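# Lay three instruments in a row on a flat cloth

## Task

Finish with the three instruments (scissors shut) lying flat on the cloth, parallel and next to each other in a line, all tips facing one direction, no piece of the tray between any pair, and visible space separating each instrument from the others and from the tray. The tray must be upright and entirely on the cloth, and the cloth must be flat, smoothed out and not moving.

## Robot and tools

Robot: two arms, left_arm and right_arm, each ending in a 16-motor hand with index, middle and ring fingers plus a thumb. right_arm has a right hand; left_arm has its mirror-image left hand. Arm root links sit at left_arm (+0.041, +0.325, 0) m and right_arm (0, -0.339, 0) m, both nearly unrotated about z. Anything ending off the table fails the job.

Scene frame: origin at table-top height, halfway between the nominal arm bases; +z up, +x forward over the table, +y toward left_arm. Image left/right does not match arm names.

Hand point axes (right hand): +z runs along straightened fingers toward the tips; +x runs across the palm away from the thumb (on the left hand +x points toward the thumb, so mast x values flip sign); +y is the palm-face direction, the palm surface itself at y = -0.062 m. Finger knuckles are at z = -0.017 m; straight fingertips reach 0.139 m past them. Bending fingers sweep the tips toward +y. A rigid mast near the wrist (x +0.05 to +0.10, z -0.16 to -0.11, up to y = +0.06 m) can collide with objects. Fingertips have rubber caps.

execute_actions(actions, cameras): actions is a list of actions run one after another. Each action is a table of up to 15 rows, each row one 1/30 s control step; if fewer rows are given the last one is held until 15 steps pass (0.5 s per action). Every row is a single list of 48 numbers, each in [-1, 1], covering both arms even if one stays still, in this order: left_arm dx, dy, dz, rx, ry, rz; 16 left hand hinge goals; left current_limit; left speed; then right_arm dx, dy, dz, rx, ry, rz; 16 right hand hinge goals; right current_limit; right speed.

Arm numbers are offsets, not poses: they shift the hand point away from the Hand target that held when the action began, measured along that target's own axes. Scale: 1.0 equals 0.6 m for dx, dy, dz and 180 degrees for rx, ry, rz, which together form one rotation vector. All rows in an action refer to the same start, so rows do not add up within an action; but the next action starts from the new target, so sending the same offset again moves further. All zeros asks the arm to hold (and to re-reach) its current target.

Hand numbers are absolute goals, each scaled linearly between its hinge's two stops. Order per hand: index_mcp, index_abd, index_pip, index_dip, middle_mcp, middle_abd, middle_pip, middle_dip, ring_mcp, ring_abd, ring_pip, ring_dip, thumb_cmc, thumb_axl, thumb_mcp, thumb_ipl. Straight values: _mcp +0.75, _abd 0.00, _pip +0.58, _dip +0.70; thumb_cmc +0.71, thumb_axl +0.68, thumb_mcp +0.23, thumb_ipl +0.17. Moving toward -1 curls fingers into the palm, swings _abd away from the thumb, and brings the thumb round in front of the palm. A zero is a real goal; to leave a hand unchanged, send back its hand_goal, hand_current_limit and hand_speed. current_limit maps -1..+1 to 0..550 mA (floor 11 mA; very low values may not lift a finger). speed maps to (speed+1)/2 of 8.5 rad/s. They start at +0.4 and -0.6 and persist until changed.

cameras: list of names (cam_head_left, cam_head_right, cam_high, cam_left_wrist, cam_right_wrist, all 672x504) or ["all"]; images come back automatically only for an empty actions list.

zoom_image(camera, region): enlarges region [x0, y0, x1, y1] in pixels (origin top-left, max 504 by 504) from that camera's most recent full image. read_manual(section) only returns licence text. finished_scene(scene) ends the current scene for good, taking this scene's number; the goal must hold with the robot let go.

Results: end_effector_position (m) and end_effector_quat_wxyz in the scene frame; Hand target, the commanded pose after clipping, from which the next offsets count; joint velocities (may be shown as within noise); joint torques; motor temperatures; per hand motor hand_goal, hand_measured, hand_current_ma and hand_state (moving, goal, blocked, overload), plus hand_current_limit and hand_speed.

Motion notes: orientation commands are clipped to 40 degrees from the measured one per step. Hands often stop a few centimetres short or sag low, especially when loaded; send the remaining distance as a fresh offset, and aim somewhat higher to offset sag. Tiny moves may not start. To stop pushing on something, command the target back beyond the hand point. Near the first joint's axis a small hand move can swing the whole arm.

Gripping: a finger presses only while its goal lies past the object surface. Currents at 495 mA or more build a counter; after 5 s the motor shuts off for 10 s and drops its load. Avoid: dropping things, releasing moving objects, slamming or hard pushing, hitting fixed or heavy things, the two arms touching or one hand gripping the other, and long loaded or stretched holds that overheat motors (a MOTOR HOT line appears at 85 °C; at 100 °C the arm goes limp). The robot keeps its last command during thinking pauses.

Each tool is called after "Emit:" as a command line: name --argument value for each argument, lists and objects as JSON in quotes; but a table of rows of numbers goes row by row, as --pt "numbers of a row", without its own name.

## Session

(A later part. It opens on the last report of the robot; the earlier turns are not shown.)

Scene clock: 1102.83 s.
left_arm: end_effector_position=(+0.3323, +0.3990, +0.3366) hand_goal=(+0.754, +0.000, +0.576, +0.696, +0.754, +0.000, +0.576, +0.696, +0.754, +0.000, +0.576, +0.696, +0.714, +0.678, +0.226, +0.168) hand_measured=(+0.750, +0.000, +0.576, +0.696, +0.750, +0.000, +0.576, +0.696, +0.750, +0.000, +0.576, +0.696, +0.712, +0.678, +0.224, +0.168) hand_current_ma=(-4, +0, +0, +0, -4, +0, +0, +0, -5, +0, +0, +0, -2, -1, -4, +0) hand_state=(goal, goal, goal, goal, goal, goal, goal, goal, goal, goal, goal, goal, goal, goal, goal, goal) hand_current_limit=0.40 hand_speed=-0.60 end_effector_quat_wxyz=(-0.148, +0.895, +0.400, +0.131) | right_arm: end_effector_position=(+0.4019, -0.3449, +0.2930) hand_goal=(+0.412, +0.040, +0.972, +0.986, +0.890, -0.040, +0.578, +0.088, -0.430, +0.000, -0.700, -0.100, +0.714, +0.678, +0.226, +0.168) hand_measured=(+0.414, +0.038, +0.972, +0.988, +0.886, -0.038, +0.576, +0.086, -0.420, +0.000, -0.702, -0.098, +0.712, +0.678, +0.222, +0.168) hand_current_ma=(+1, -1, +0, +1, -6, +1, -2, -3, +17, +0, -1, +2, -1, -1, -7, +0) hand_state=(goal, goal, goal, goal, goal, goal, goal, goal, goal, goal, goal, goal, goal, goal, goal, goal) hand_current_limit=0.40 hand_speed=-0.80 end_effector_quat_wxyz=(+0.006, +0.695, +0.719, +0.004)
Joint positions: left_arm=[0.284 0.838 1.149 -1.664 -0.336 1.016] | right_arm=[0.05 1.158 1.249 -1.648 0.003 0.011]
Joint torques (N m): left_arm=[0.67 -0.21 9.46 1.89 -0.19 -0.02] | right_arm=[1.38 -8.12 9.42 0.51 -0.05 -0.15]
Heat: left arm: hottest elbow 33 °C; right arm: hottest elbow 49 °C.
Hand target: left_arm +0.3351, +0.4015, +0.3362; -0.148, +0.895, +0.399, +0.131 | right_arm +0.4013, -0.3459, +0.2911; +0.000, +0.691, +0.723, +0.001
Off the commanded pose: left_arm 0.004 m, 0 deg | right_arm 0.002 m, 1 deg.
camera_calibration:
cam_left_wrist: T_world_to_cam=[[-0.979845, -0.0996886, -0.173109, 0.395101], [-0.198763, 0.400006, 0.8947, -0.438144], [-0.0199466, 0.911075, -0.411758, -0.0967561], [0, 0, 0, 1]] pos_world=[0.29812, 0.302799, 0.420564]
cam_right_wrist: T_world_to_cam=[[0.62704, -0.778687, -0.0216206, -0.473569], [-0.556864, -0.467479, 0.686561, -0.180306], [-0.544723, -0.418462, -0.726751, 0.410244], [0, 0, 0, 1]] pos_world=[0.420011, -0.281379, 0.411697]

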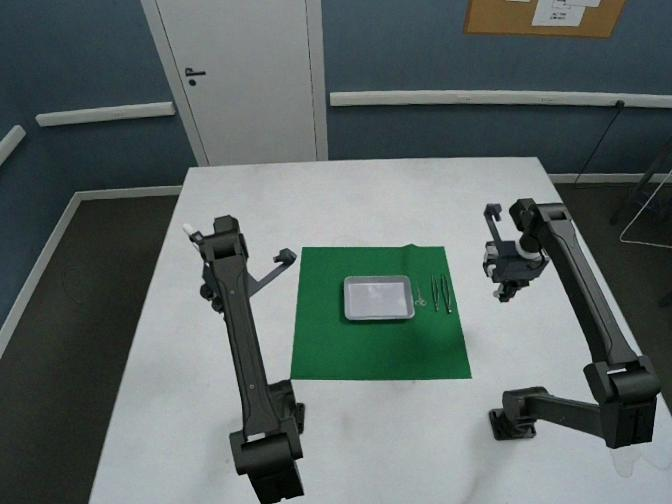

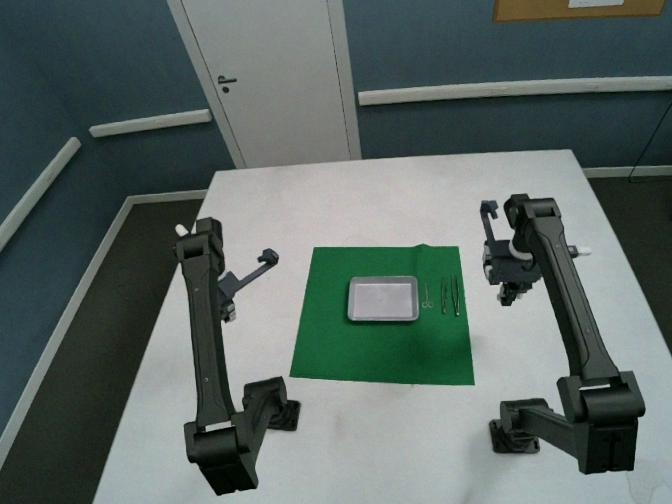

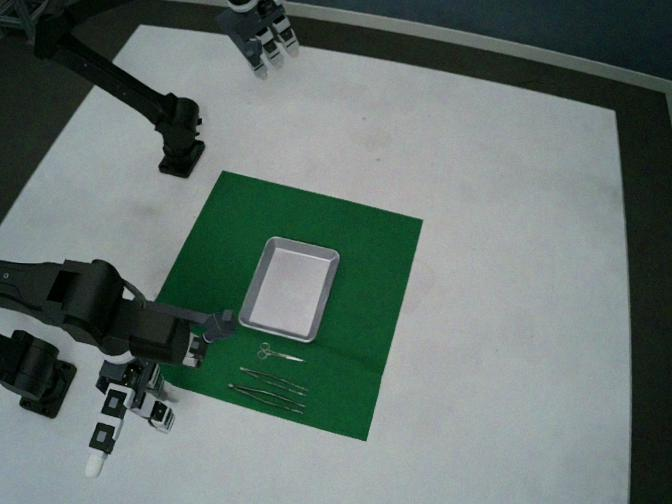

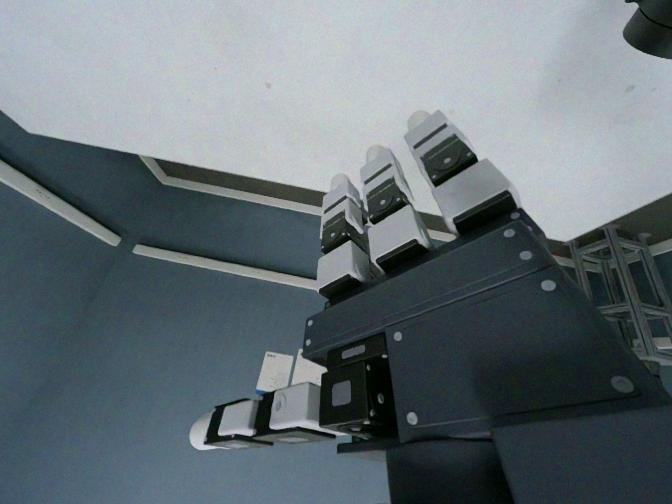

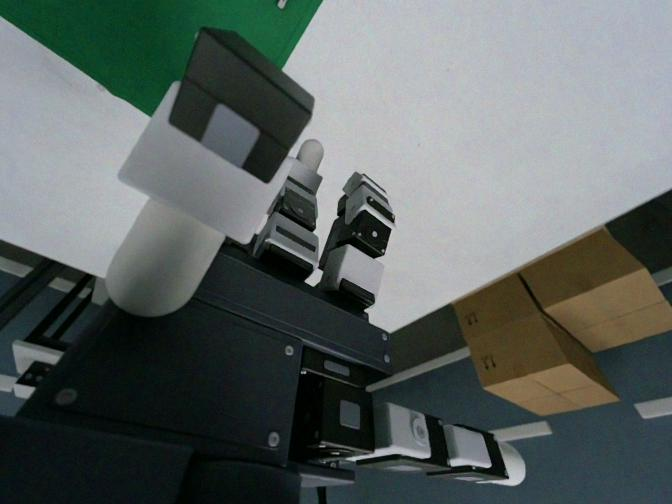

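Emit:
zoom_image --camera "cam_high" --region '[290, 300, 430, 440]'

Emit:
zoom_image --camera "cam_head_left" --region '[370, 225, 480, 335]'

Emit:
zoom_image --camera "cam_head_right" --region '[370, 225, 480, 335]'

Scaled by 3.600 from the camera's 672x504 image, which has a finer 960x720 frame.

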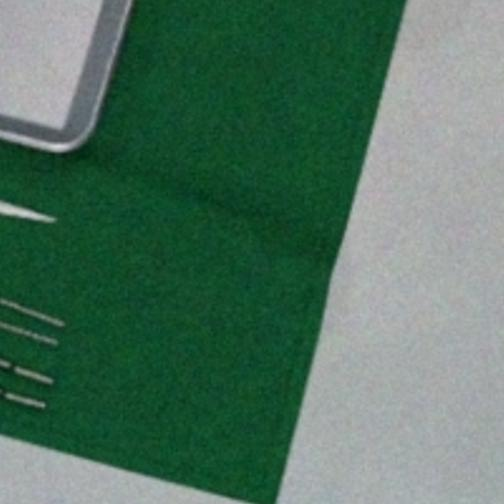

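Scaled by 4.582 from the camera's 672x504 image, which has a finer 960x720 frame.

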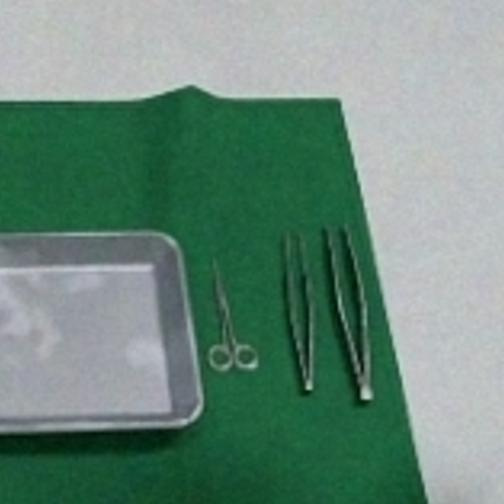

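Scaled by 4.582 from the camera's 672x504 image, which has a finer 960x720 frame.

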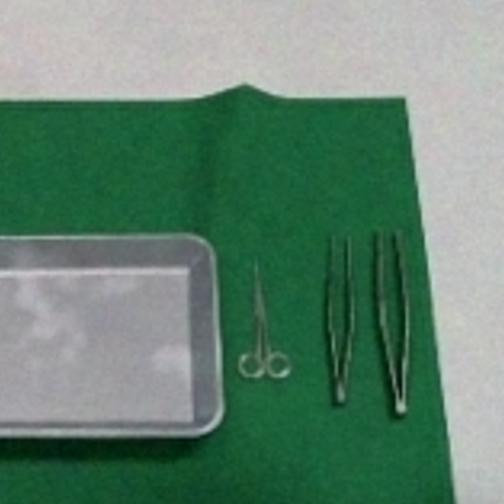

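Emit:
execute_actions --actions '[[[0,0,0,0,0,0,0.754,0,0.576,0.696,0.754,0,0.576,0.696,0.754,0,0.576,0.696,0.714,0.678,0.226,0.168,0.4,-0.6,0.0936,0.1567,0,0,0,0,0.754,0,0.576,0.696,0.98,0,0.98,0.98,-0.43,0,-0.7,-0.1,0.714,0.678,0.226,0.168,0.4,-0.6]],[[0,0,0,0,0,0,0.754,0,0.576,0.696,0.754,0,0.576,0.696,0.754,0,0.576,0.696,0.714,0.678,0.226,0.168,0.4,-0.6,0.0936,0.1567,0,0,0,0,0.754,0,0.576,0.696,0.98,0,0.98,0.98,-0.43,0,-0.7,-0.1,0.714,0.678,0.226,0.168,0.4,-0.6]],[[0,0,0,0,0,0,0.754,0,0.576,0.696,0.754,0,0.576,0.696,0.754,0,0.576,0.696,0.714,0.678,0.226,0.168,0.4,-0.6,0.0936,0.1567,0.05,0,0,0,0.754,0,0.576,0.696,0.98,0,0.98,0.98,-0.43,0,-0.7,-0.1,0.714,0.678,0.226,0.168,0.4,-0.6]],[[0,0,0,0,0,0,0.754,0,0.576,0.696,0.754,0,0.576,0.696,0.754,0,0.576,0.696,0.714,0.678,0.226,0.168,0.4,-0.6,0,0,0.13,0,0,0,0.754,0,0.576,0.696,0.98,0,0.98,0.98,-0.43,0,-0.7,-0.1,0.714,0.678,0.226,0.168,0.4,-0.6]]]' --cameras '["cam_right_wrist","cam_head_left","cam_high"]'

Emit:
zoom_image --camera "cam_head_left" --region '[370, 225, 480, 335]'

Emit:
zoom_image --camera "cam_high" --region '[290, 300, 430, 440]'

Scene clock: 1122.77 s.
left_arm: end_effector_position=(+0.3323, +0.3990, +0.3366) hand_goal=(+0.754, +0.000, +0.576, +0.696, +0.754, +0.000, +0.576, +0.696, +0.754, +0.000, +0.576, +0.696, +0.714, +0.678, +0.226, +0.168) hand_measured=(+0.750, +0.000, +0.576, +0.696, +0.750, +0.000, +0.576, +0.696, +0.750, +0.000, +0.576, +0.696, +0.712, +0.678, +0.224, +0.168) hand_current_ma=(-4, +0, +0, +0, -4, +0, +0, +0, -5, +0, +0, +0, -2, -1, -4, +0) hand_state=(goal, goal, goal, goal, goal, goal, goal, goal, goal, goal, goal, goal, goal, goal, goal, goal) hand_current_limit=0.40 hand_speed=-0.60 end_effector_quat_wxyz=(-0.148, +0.895, +0.400, +0.131) | right_arm: end_effector_position=(+0.6703, -0.1626, +0.1833) hand_goal=(+0.754, +0.000, +0.576, +0.696, +0.980, +0.000, +0.980, +0.980, -0.430, +0.000, -0.700, -0.100, +0.714, +0.678, +0.226, +0.168) hand_measured=(+0.754, +0.002, +0.578, +0.698, +0.974, -0.002, +0.974, +0.976, -0.420, +0.000, -0.702, -0.098, +0.714, +0.678, +0.222, +0.168) hand_current_ma=(+0, +1, +2, +2, -8, -1, -8, -4, +17, +0, -1, +2, +1, -1, -7, +0) hand_state=(goal, goal, goal, goal, goal, goal, goal, goal, goal, goal, goal, goal, goal, goal, goal, goal) hand_current_limit=0.40 hand_speed=-0.60 end_effector_quat_wxyz=(-0.004, +0.685, +0.729, -0.005)
Joint positions: left_arm=[0.284 0.838 1.149 -1.664 -0.336 1.016] | right_arm=[0.325 1.985 1.938 -1.537 -0.002 0.259]
Joint torques (N m): left_arm=[0.56 -0.26 9.44 1.96 -0.17 -0.02] | right_arm=[1.32 -22.53 9.72 1.36 0.14 0.12]
Heat: left arm: hottest elbow 33 °C; right arm: hottest elbow 48 °C.
Hand target: left_arm +0.3351, +0.4015, +0.3362; -0.148, +0.895, +0.399, +0.131 | right_arm +0.6758, -0.1649, +0.1834; +0.000, +0.691, +0.723, +0.001
Off the commanded pose: left_arm 0.004 m, 0 deg | right_arm 0.006 m, 1 deg.
camera_calibration:
cam_right_wrist: T_world_to_cam=[[0.646753, -0.761735, -0.0383406, -0.509659], [-0.52593, -0.481819, 0.700891, 0.10408], [-0.552367, -0.433139, -0.712237, 0.552992], [0, 0, 0, 1]] pos_world=[0.689817, -0.0985551, 0.301372]
Images, in order (width x height): cam_head_left 672x504, cam_high 672x504, cam_right_wrist 672x504.

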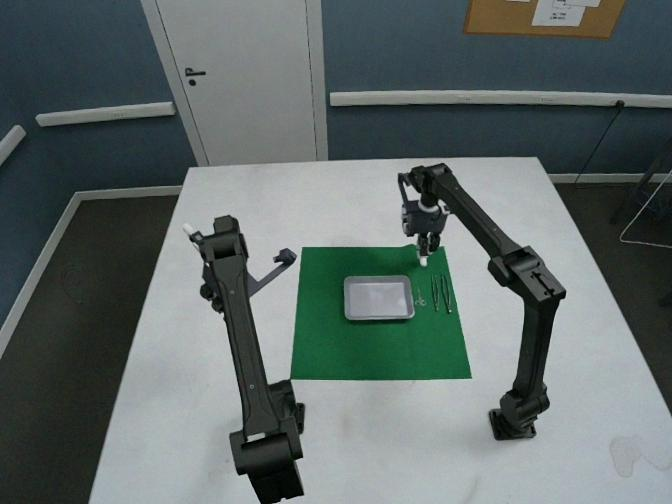

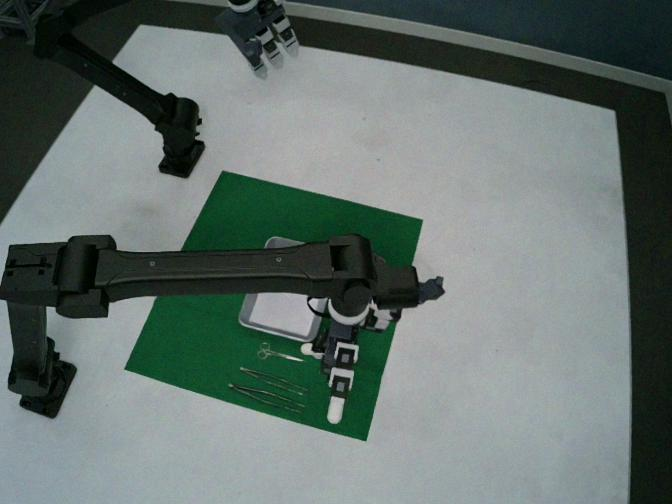

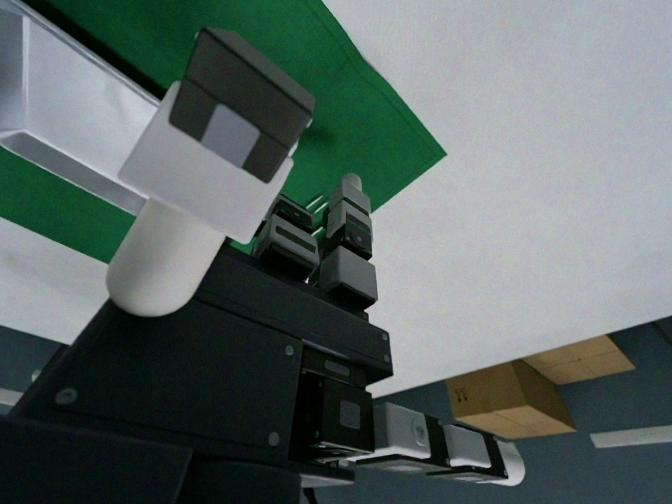

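Scaled by 4.582 from the camera's 672x504 image, which has a finer 960x720 frame.

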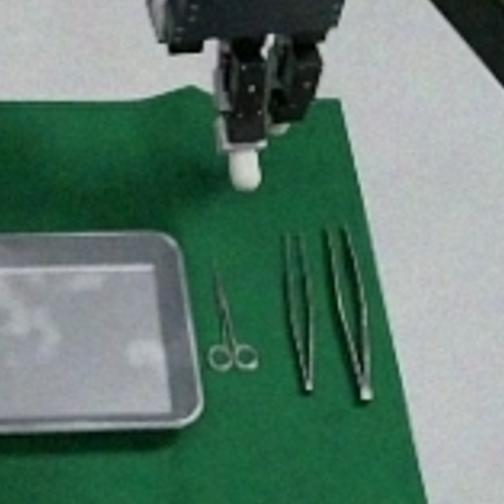

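Scaled by 3.600 from the camera's 672x504 image, which has a finer 960x720 frame.

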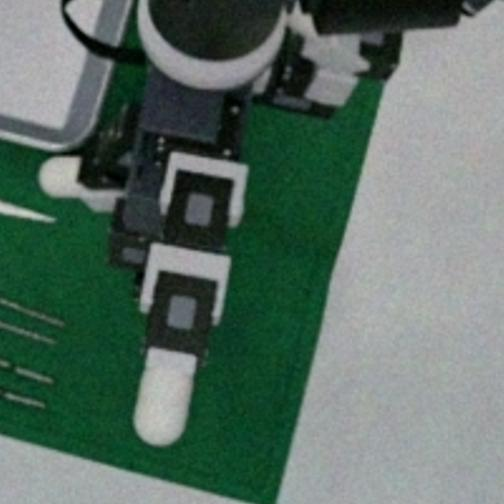

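Emit:
execute_actions --actions '[[[0,0,0,0,0,0,0.754,0,0.576,0.696,0.754,0,0.576,0.696,0.754,0,0.576,0.696,0.714,0.678,0.226,0.168,0.4,-0.6,0,0,0.075,0,0,0,0.754,0,0.576,0.696,0.98,0,0.98,0.98,-0.43,0,-0.7,-0.1,0.714,0.678,0.226,0.168,0.4,-0.6]],[[0,0,0,0,0,0,0.754,0,0.576,0.696,0.754,0,0.576,0.696,0.754,0,0.576,0.696,0.714,0.678,0.226,0.168,0.4,-0.6,0,0,0.022,0,0,0,0.754,0,0.576,0.696,0.98,0,0.98,0.98,-0.43,0,-0.7,-0.1,0.714,0.678,0.226,0.168,0.4,-0.6]]]' --cameras '["cam_right_wrist","cam_head_left","cam_high"]'

Emit:
zoom_image --camera "cam_head_left" --region '[370, 225, 480, 335]'

Scene clock: 1129.90 s.
left_arm: end_effector_position=(+0.3323, +0.3990, +0.3366) hand_goal=(+0.754, +0.000, +0.576, +0.696, +0.754, +0.000, +0.576, +0.696, +0.754, +0.000, +0.576, +0.696, +0.714, +0.678, +0.226, +0.168) hand_measured=(+0.750, +0.000, +0.576, +0.696, +0.750, +0.000, +0.576, +0.696, +0.750, +0.000, +0.576, +0.696, +0.712, +0.678, +0.224, +0.168) hand_current_ma=(-4, +0, +0, +0, -4, +0, +0, +0, -5, +0, +0, +0, -2, -1, -4, +0) hand_state=(goal, goal, goal, goal, goal, goal, goal, goal, goal, goal, goal, goal, goal, goal, goal, goal) hand_current_limit=0.40 hand_speed=-0.60 end_effector_quat_wxyz=(-0.148, +0.895, +0.400, +0.131) | right_arm: end_effector_position=(+0.6717, -0.1622, +0.1335) hand_goal=(+0.754, +0.000, +0.576, +0.696, +0.980, +0.000, +0.980, +0.980, -0.430, +0.000, -0.700, -0.100, +0.714, +0.678, +0.226, +0.168) hand_measured=(+0.754, +0.002, +0.578, +0.698, +0.974, -0.002, +0.974, +0.976, -0.420, +0.000, -0.702, -0.098, +0.714, +0.678, +0.222, +0.168) hand_current_ma=(+0, +1, +2, +2, -8, -1, -8, -4, +17, +0, -1, +2, +1, -1, -7, +0) hand_state=(goal, goal, goal, goal, goal, goal, goal, goal, goal, goal, goal, goal, goal, goal, goal, goal) hand_current_limit=0.40 hand_speed=-0.60 end_effector_quat_wxyz=(+0.000, +0.685, +0.728, +0.001)
Joint positions: left_arm=[0.284 0.838 1.149 -1.664 -0.336 1.016] | right_arm=[0.325 1.996 1.821 -1.395 -0.002 0.26]
Joint torques (N m): left_arm=[0.62 -0.15 9.46 1.96 -0.17 -0.02] | right_arm=[1.55 -21.77 9.17 1.42 0.14 0.09]
Heat: left arm: hottest elbow 33 °C; right arm: hottest elbow 48 °C.
Hand target: left_arm +0.3351, +0.4015, +0.3362; -0.148, +0.895, +0.399, +0.131 | right_arm +0.6759, -0.1648, +0.1254; +0.000, +0.691, +0.723, +0.001
Off the commanded pose: left_arm 0.004 m, 0 deg | right_arm 0.009 m, 1 deg.
camera_calibration:
cam_right_wrist: T_world_to_cam=[[0.646632, -0.762084, -0.033099, -0.512912], [-0.535578, -0.484483, 0.691688, 0.147099], [-0.54316, -0.429541, -0.721438, 0.514202], [0, 0, 0, 1]] pos_world=[0.689742, -0.0987447, 0.252241]
Images, in order (width x height): cam_head_left 672x504, cam_high 672x504, cam_right_wrist 672x504.

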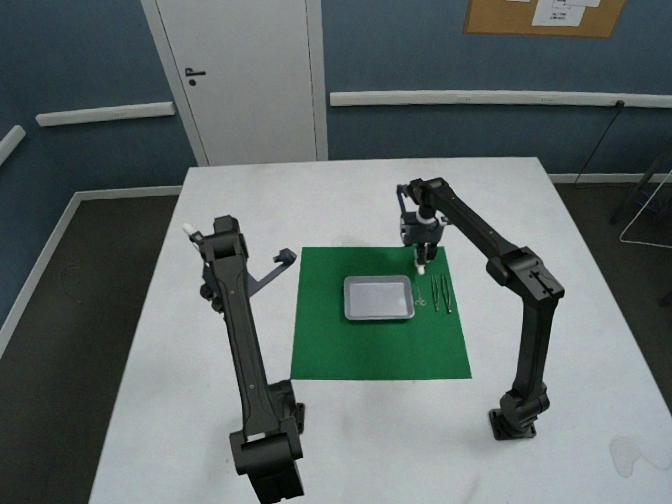

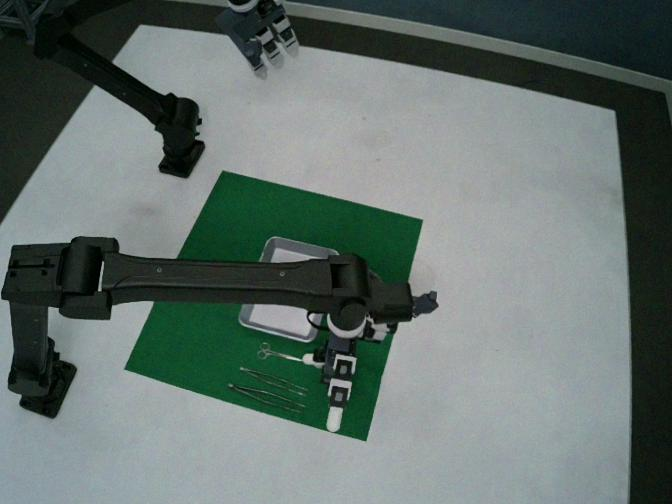

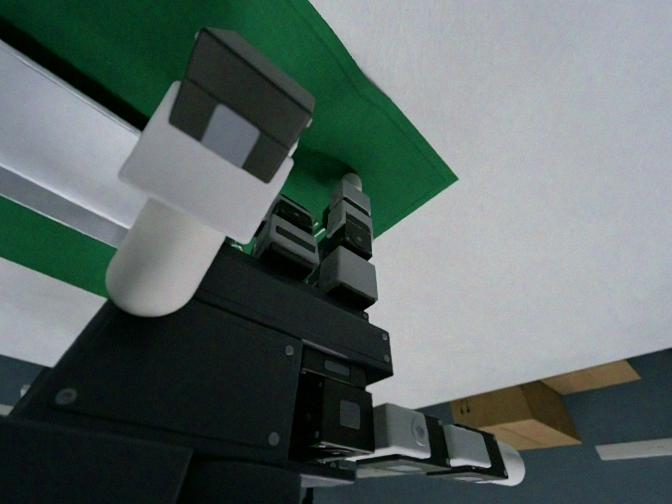

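Scaled by 4.582 from the camera's 672x504 image, which has a finer 960x720 frame.

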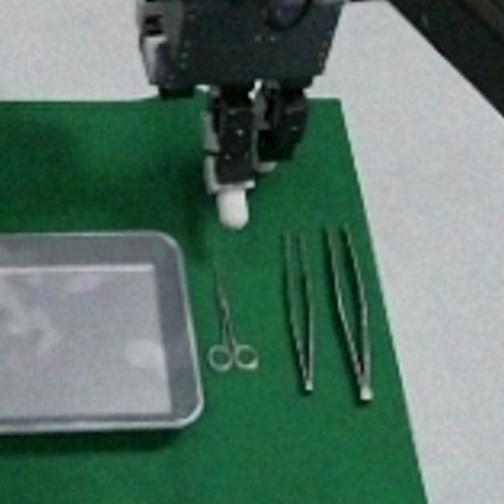

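Emit:
execute_actions --actions '[[[0,0,0,0,0,0,0.754,0,0.576,0.696,0.754,0,0.576,0.696,0.754,0,0.576,0.696,0.714,0.678,0.226,0.168,0.4,-0.6,0,0,0.016,0,0,0,0.754,0,0.576,0.696,0.98,0,0.98,0.98,-0.43,0,-0.7,-0.1,0.714,0.678,0.226,0.168,0.4,-0.6]]]' --cameras '["cam_right_wrist","cam_head_right"]'

Emit:
zoom_image --camera "cam_right_wrist" --region '[260, 30, 500, 240]'

Scene clock: 1147.60 s.
left_arm: end_effector_position=(+0.3323, +0.3990, +0.3366) hand_goal=(+0.754, +0.000, +0.576, +0.696, +0.754, +0.000, +0.576, +0.696, +0.754, +0.000, +0.576, +0.696, +0.714, +0.678, +0.226, +0.168) hand_measured=(+0.750, +0.000, +0.576, +0.696, +0.750, +0.000, +0.576, +0.696, +0.750, +0.000, +0.576, +0.696, +0.712, +0.678, +0.224, +0.168) hand_current_ma=(-4, +0, +0, +0, -4, +0, +0, +0, -5, +0, +0, +0, -2, -1, -4, +0) hand_state=(goal, goal, goal, goal, goal, goal, goal, goal, goal, goal, goal, goal, goal, goal, goal, goal) hand_current_limit=0.40 hand_speed=-0.60 end_effector_quat_wxyz=(-0.148, +0.895, +0.400, +0.131) | right_arm: end_effector_position=(+0.6733, -0.1619, +0.1310) hand_goal=(+0.754, +0.000, +0.576, +0.696, +0.980, +0.000, +0.980, +0.980, -0.430, +0.000, -0.700, -0.100, +0.714, +0.678, +0.226, +0.168) hand_measured=(+0.758, +0.000, +0.578, +0.698, +0.974, -0.002, +0.974, +0.976, -0.420, +0.000, -0.702, -0.098, +0.714, +0.678, +0.222, +0.168) hand_current_ma=(+6, +0, +2, +2, -8, -1, -8, -4, +17, +0, -1, +2, +1, -1, -7, +0) hand_state=(goal, goal, goal, goal, goal, goal, goal, goal, goal, goal, goal, goal, goal, goal, goal, goal) hand_current_limit=0.40 hand_speed=-0.60 end_effector_quat_wxyz=(+0.002, +0.686, +0.728, +0.005)
Joint positions: left_arm=[0.284 0.838 1.149 -1.664 -0.336 1.016] | right_arm=[0.325 1.996 1.813 -1.377 -0.001 0.261]
Joint torques (N m): left_arm=[0.73 -0.21 9.46 1.94 -0.16 -0.01] | right_arm=[1.67 -21.25 8.57 1.62 0.11 0.07]
Heat: left arm: hottest elbow 33 °C; right arm: hottest elbow 48 °C.
Hand target: left_arm +0.3351, +0.4015, +0.3362; -0.148, +0.895, +0.399, +0.131 | right_arm +0.6758, -0.1648, +0.1157; +0.000, +0.691, +0.723, +0.001
Off the commanded pose: left_arm 0.004 m, 0 deg | right_arm 0.016 m, 1 deg.
camera_calibration:
cam_right_wrist: T_world_to_cam=[[0.646056, -0.76274, -0.028987, -0.514002], [-0.542297, -0.485399, 0.685785, 0.155112], [-0.537146, -0.427336, -0.727227, 0.510421], [0, 0, 0, 1]] pos_world=[0.690361, -0.0986374, 0.249919]
Images, in order (width x height): cam_head_right 672x504, cam_right_wrist 672x504.

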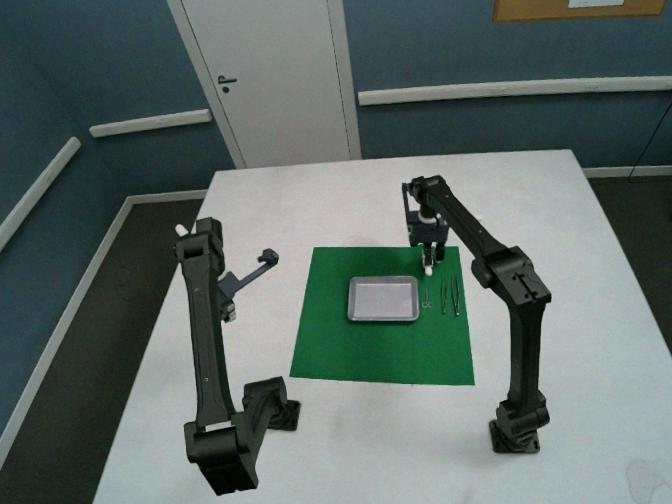

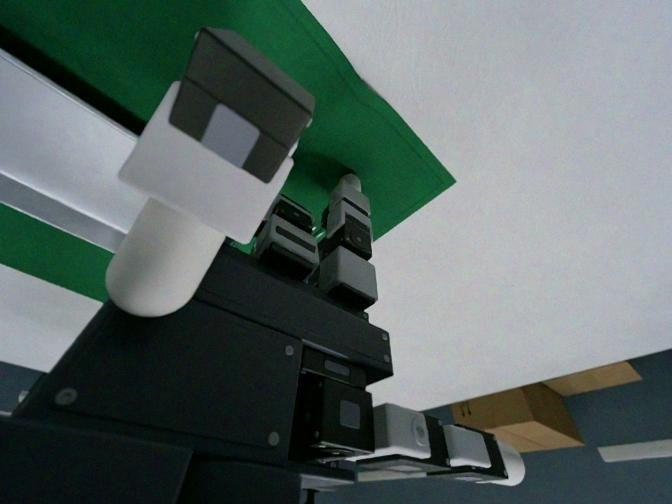

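Scaled by 2.100 from the camera's 672x504 image, which has a finer 960x720 frame.

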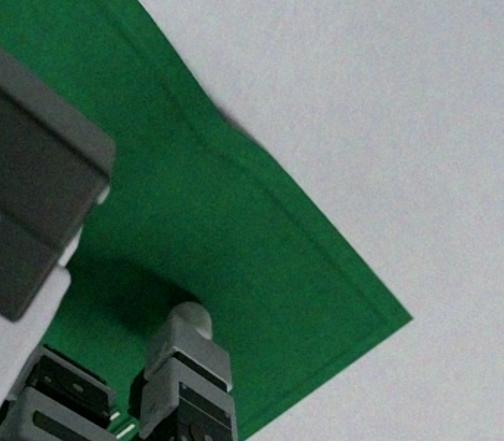

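Emit:
execute_actions --actions '[[[0,0,0,0,0,0,0.754,0,0.576,0.696,0.754,0,0.576,0.696,0.754,0,0.576,0.696,0.714,0.678,0.226,0.168,0.4,-0.6,-0.0133,0,0,0,0,0,0.754,0,0.576,0.696,0.98,0,0.98,0.98,-0.43,0,-0.7,-0.1,0.714,0.678,0.226,0.168,0.4,-0.6]]]' --cameras '["cam_right_wrist","cam_head_left","cam_high"]'

Emit:
zoom_image --camera "cam_right_wrist" --region '[260, 30, 500, 240]'

Emit:
zoom_image --camera "cam_head_left" --region '[370, 225, 480, 335]'

Scene clock: 1153.07 s.
left_arm: end_effector_position=(+0.3323, +0.3990, +0.3366) hand_goal=(+0.754, +0.000, +0.576, +0.696, +0.754, +0.000, +0.576, +0.696, +0.754, +0.000, +0.576, +0.696, +0.714, +0.678, +0.226, +0.168) hand_measured=(+0.750, +0.000, +0.576, +0.696, +0.750, +0.000, +0.576, +0.696, +0.750, +0.000, +0.576, +0.696, +0.712, +0.678, +0.224, +0.168) hand_current_ma=(-4, +0, +0, +0, -4, +0, +0, +0, -5, +0, +0, +0, -2, -1, -4, +0) hand_state=(goal, goal, goal, goal, goal, goal, goal, goal, goal, goal, goal, goal, goal, goal, goal, goal) hand_current_limit=0.40 hand_speed=-0.60 end_effector_quat_wxyz=(-0.148, +0.895, +0.400, +0.131) | right_arm: end_effector_position=(+0.6739, -0.1642, +0.1307) hand_goal=(+0.754, +0.000, +0.576, +0.696, +0.980, +0.000, +0.980, +0.980, -0.430, +0.000, -0.700, -0.100, +0.714, +0.678, +0.226, +0.168) hand_measured=(+0.760, -0.006, +0.580, +0.698, +0.974, -0.002, +0.974, +0.976, -0.420, +0.000, -0.702, -0.098, +0.714, +0.678, +0.222, +0.168) hand_current_ma=(+9, -6, +4, +2, -8, -1, -8, -4, +17, +0, -1, +2, +1, -1, -7, +0) hand_state=(goal, goal, goal, goal, goal, goal, goal, goal, goal, goal, goal, goal, goal, goal, goal, goal) hand_current_limit=0.40 hand_speed=-0.60 end_effector_quat_wxyz=(+0.003, +0.687, +0.727, +0.006)
Joint positions: left_arm=[0.284 0.838 1.149 -1.664 -0.336 1.016] | right_arm=[0.321 1.995 1.81 -1.373 -0.001 0.261]
Joint torques (N m): left_arm=[0.56 -0.26 9.44 1.95 -0.17 -0.02] | right_arm=[0.85 -21.95 7.99 1.54 0.13 -0.04]
Heat: left arm: hottest elbow 33 °C; right arm: hottest elbow 47 °C.
Hand target: left_arm +0.3351, +0.4015, +0.3362; -0.148, +0.895, +0.399, +0.131 | right_arm +0.6762, -0.1730, +0.1155; +0.000, +0.691, +0.723, +0.001
Off the commanded pose: left_arm 0.004 m, 0 deg | right_arm 0.017 m, 1 deg.
camera_calibration:
cam_right_wrist: T_world_to_cam=[[0.643524, -0.764906, -0.028194, -0.514968], [-0.545199, -0.483914, 0.684533, 0.156841], [-0.537247, -0.425143, -0.728436, 0.51013], [0, 0, 0, 1]] pos_world=[0.69097, -0.101127, 0.249715]
Images, in order (width x height): cam_head_left 672x504, cam_high 672x504, cam_right_wrist 672x504.

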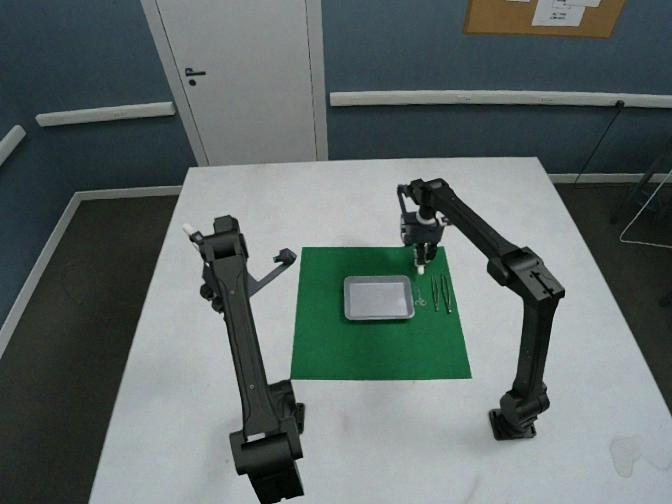

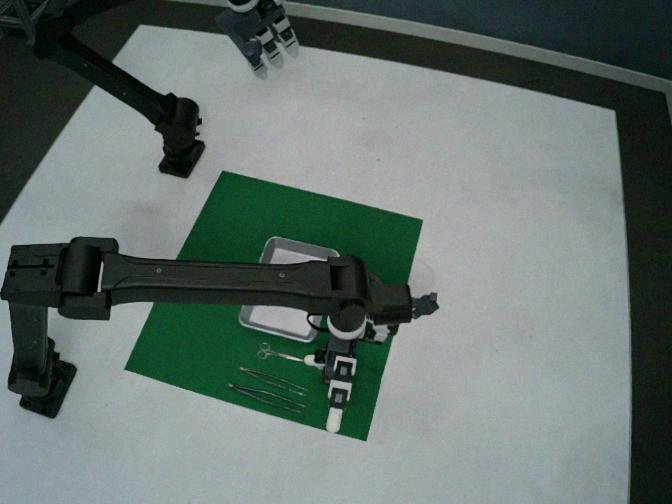

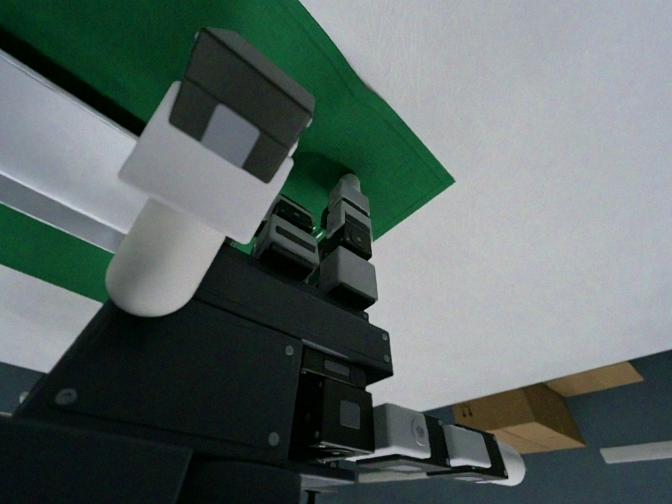

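Scaled by 2.100 from the camera's 672x504 image, which has a finer 960x720 frame.

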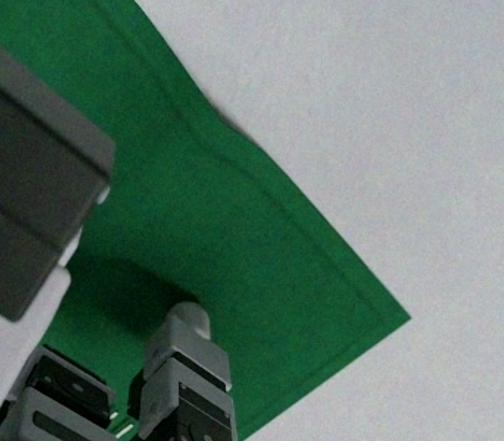

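Scaled by 4.582 from the camera's 672x504 image, which has a finer 960x720 frame.

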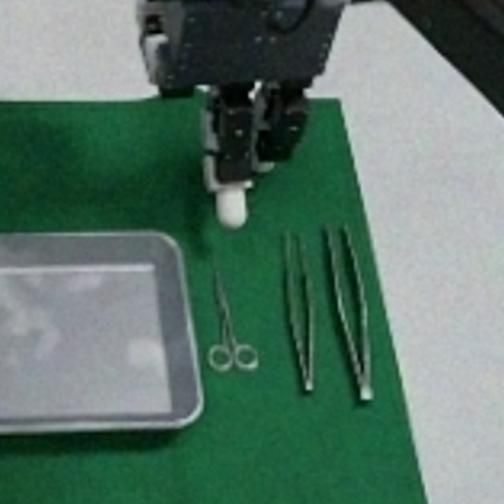

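Emit:
execute_actions --actions '[[[0,0,0,0,0,0,0.754,0,0.576,0.696,0.754,0,0.576,0.696,0.754,0,0.576,0.696,0.714,0.678,0.226,0.168,0.4,-0.6,-0.0133,0,0,0,0,0,0.754,0,0.576,0.696,0.98,0,0.98,0.98,-0.43,0,-0.7,-0.1,0.714,0.678,0.226,0.168,0.4,-0.6]]]' --cameras '["cam_right_wrist","cam_head_left","cam_high"]'

Emit:
zoom_image --camera "cam_right_wrist" --region '[260, 30, 500, 240]'

Emit:
zoom_image --camera "cam_head_left" --region '[370, 225, 480, 335]'

Scene clock: 1156.23 s.
left_arm: end_effector_position=(+0.3323, +0.3990, +0.3366) hand_goal=(+0.754, +0.000, +0.576, +0.696, +0.754, +0.000, +0.576, +0.696, +0.754, +0.000, +0.576, +0.696, +0.714, +0.678, +0.226, +0.168) hand_measured=(+0.750, +0.000, +0.576, +0.696, +0.750, +0.000, +0.576, +0.696, +0.750, +0.000, +0.576, +0.696, +0.712, +0.678, +0.224, +0.168) hand_current_ma=(-4, +0, +0, +0, -4, +0, +0, +0, -5, +0, +0, +0, -2, -1, -4, +0) hand_state=(goal, goal, goal, goal, goal, goal, goal, goal, goal, goal, goal, goal, goal, goal, goal, goal) hand_current_limit=0.40 hand_speed=-0.60 end_effector_quat_wxyz=(-0.148, +0.895, +0.400, +0.131) | right_arm: end_effector_position=(+0.6747, -0.1729, +0.1309) hand_goal=(+0.754, +0.000, +0.576, +0.696, +0.980, +0.000, +0.980, +0.980, -0.430, +0.000, -0.700, -0.100, +0.714, +0.678, +0.226, +0.168) hand_measured=(+0.760, -0.012, +0.580, +0.698, +0.974, -0.002, +0.974, +0.976, -0.420, +0.000, -0.702, -0.098, +0.714, +0.678, +0.222, +0.168) hand_current_ma=(+9, -17, +4, +2, -8, -1, -8, -4, +17, +0, -1, +2, +1, -1, -7, +0) hand_state=(goal, goal, goal, goal, goal, goal, goal, goal, goal, goal, goal, goal, goal, goal, goal, goal) hand_current_limit=0.40 hand_speed=-0.60 end_effector_quat_wxyz=(+0.003, +0.691, +0.723, +0.007)
Joint positions: left_arm=[0.284 0.838 1.149 -1.664 -0.336 1.016] | right_arm=[0.309 1.99 1.801 -1.368 -0.001 0.261]
Joint torques (N m): left_arm=[0.73 -0.38 9.48 2 -0.17 -0.01] | right_arm=[0.97 -21.66 7.97 1.47 0.1 -0.17]
Heat: left arm: hottest elbow 33 °C; right arm: hottest elbow 47 °C.
Hand target: left_arm +0.3351, +0.4015, +0.3362; -0.148, +0.895, +0.399, +0.131 | right_arm +0.6766, -0.1809, +0.1156; +0.000, +0.691, +0.723, +0.001
Off the commanded pose: left_arm 0.004 m, 0 deg | right_arm 0.017 m, 1 deg.
camera_calibration:
cam_right_wrist: T_world_to_cam=[[0.63422, -0.772668, -0.0273915, -0.517219], [-0.552528, -0.477738, 0.682993, 0.159107], [-0.540813, -0.418033, -0.729911, 0.510811], [0, 0, 0, 1]] pos_world=[0.692195, -0.110091, 0.25001]
Images, in order (width x height): cam_head_left 672x504, cam_high 672x504, cam_right_wrist 672x504.

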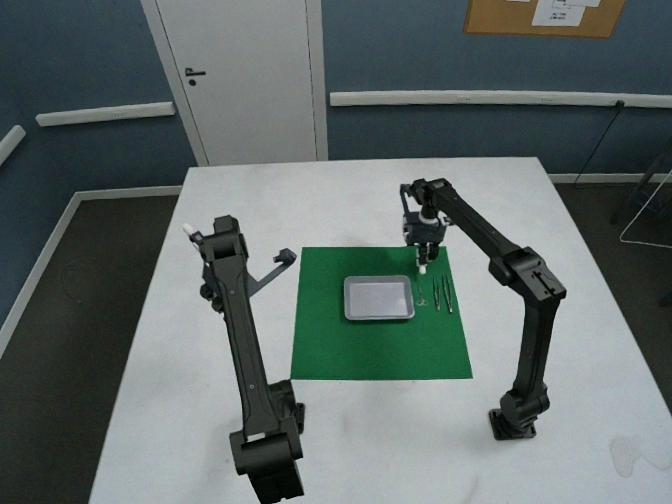

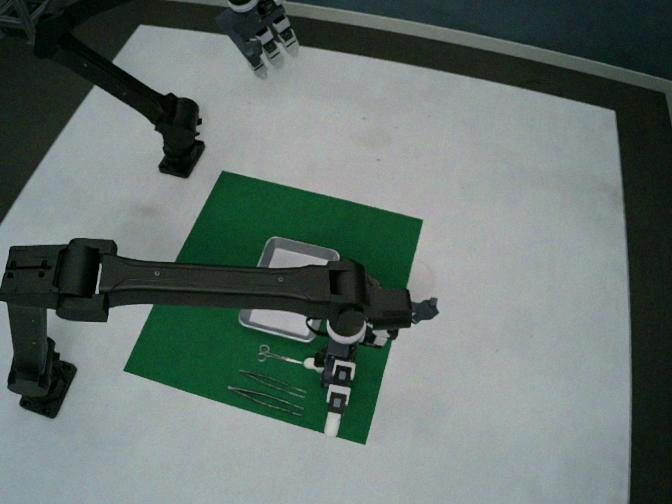

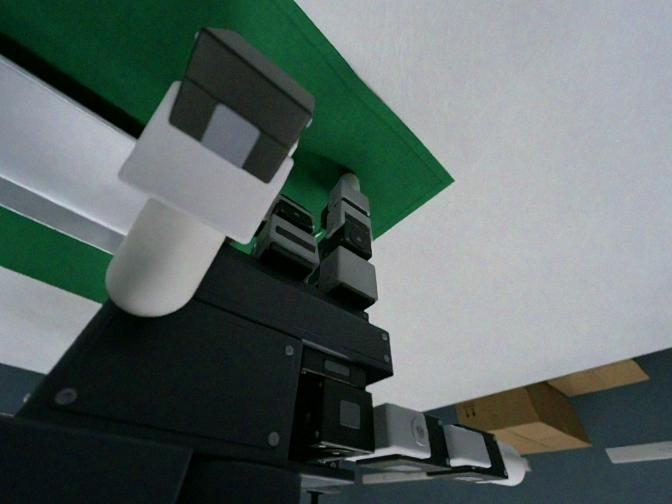

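Scaled by 2.100 from the camera's 672x504 image, which has a finer 960x720 frame.

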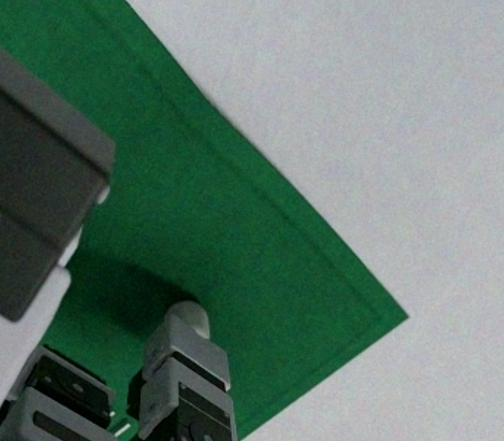

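Scaled by 4.582 from the camera's 672x504 image, which has a finer 960x720 frame.

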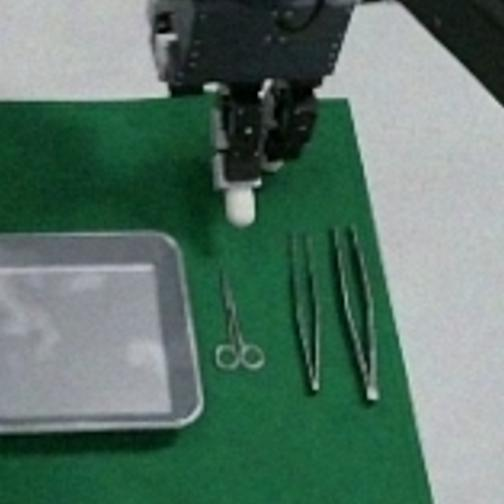

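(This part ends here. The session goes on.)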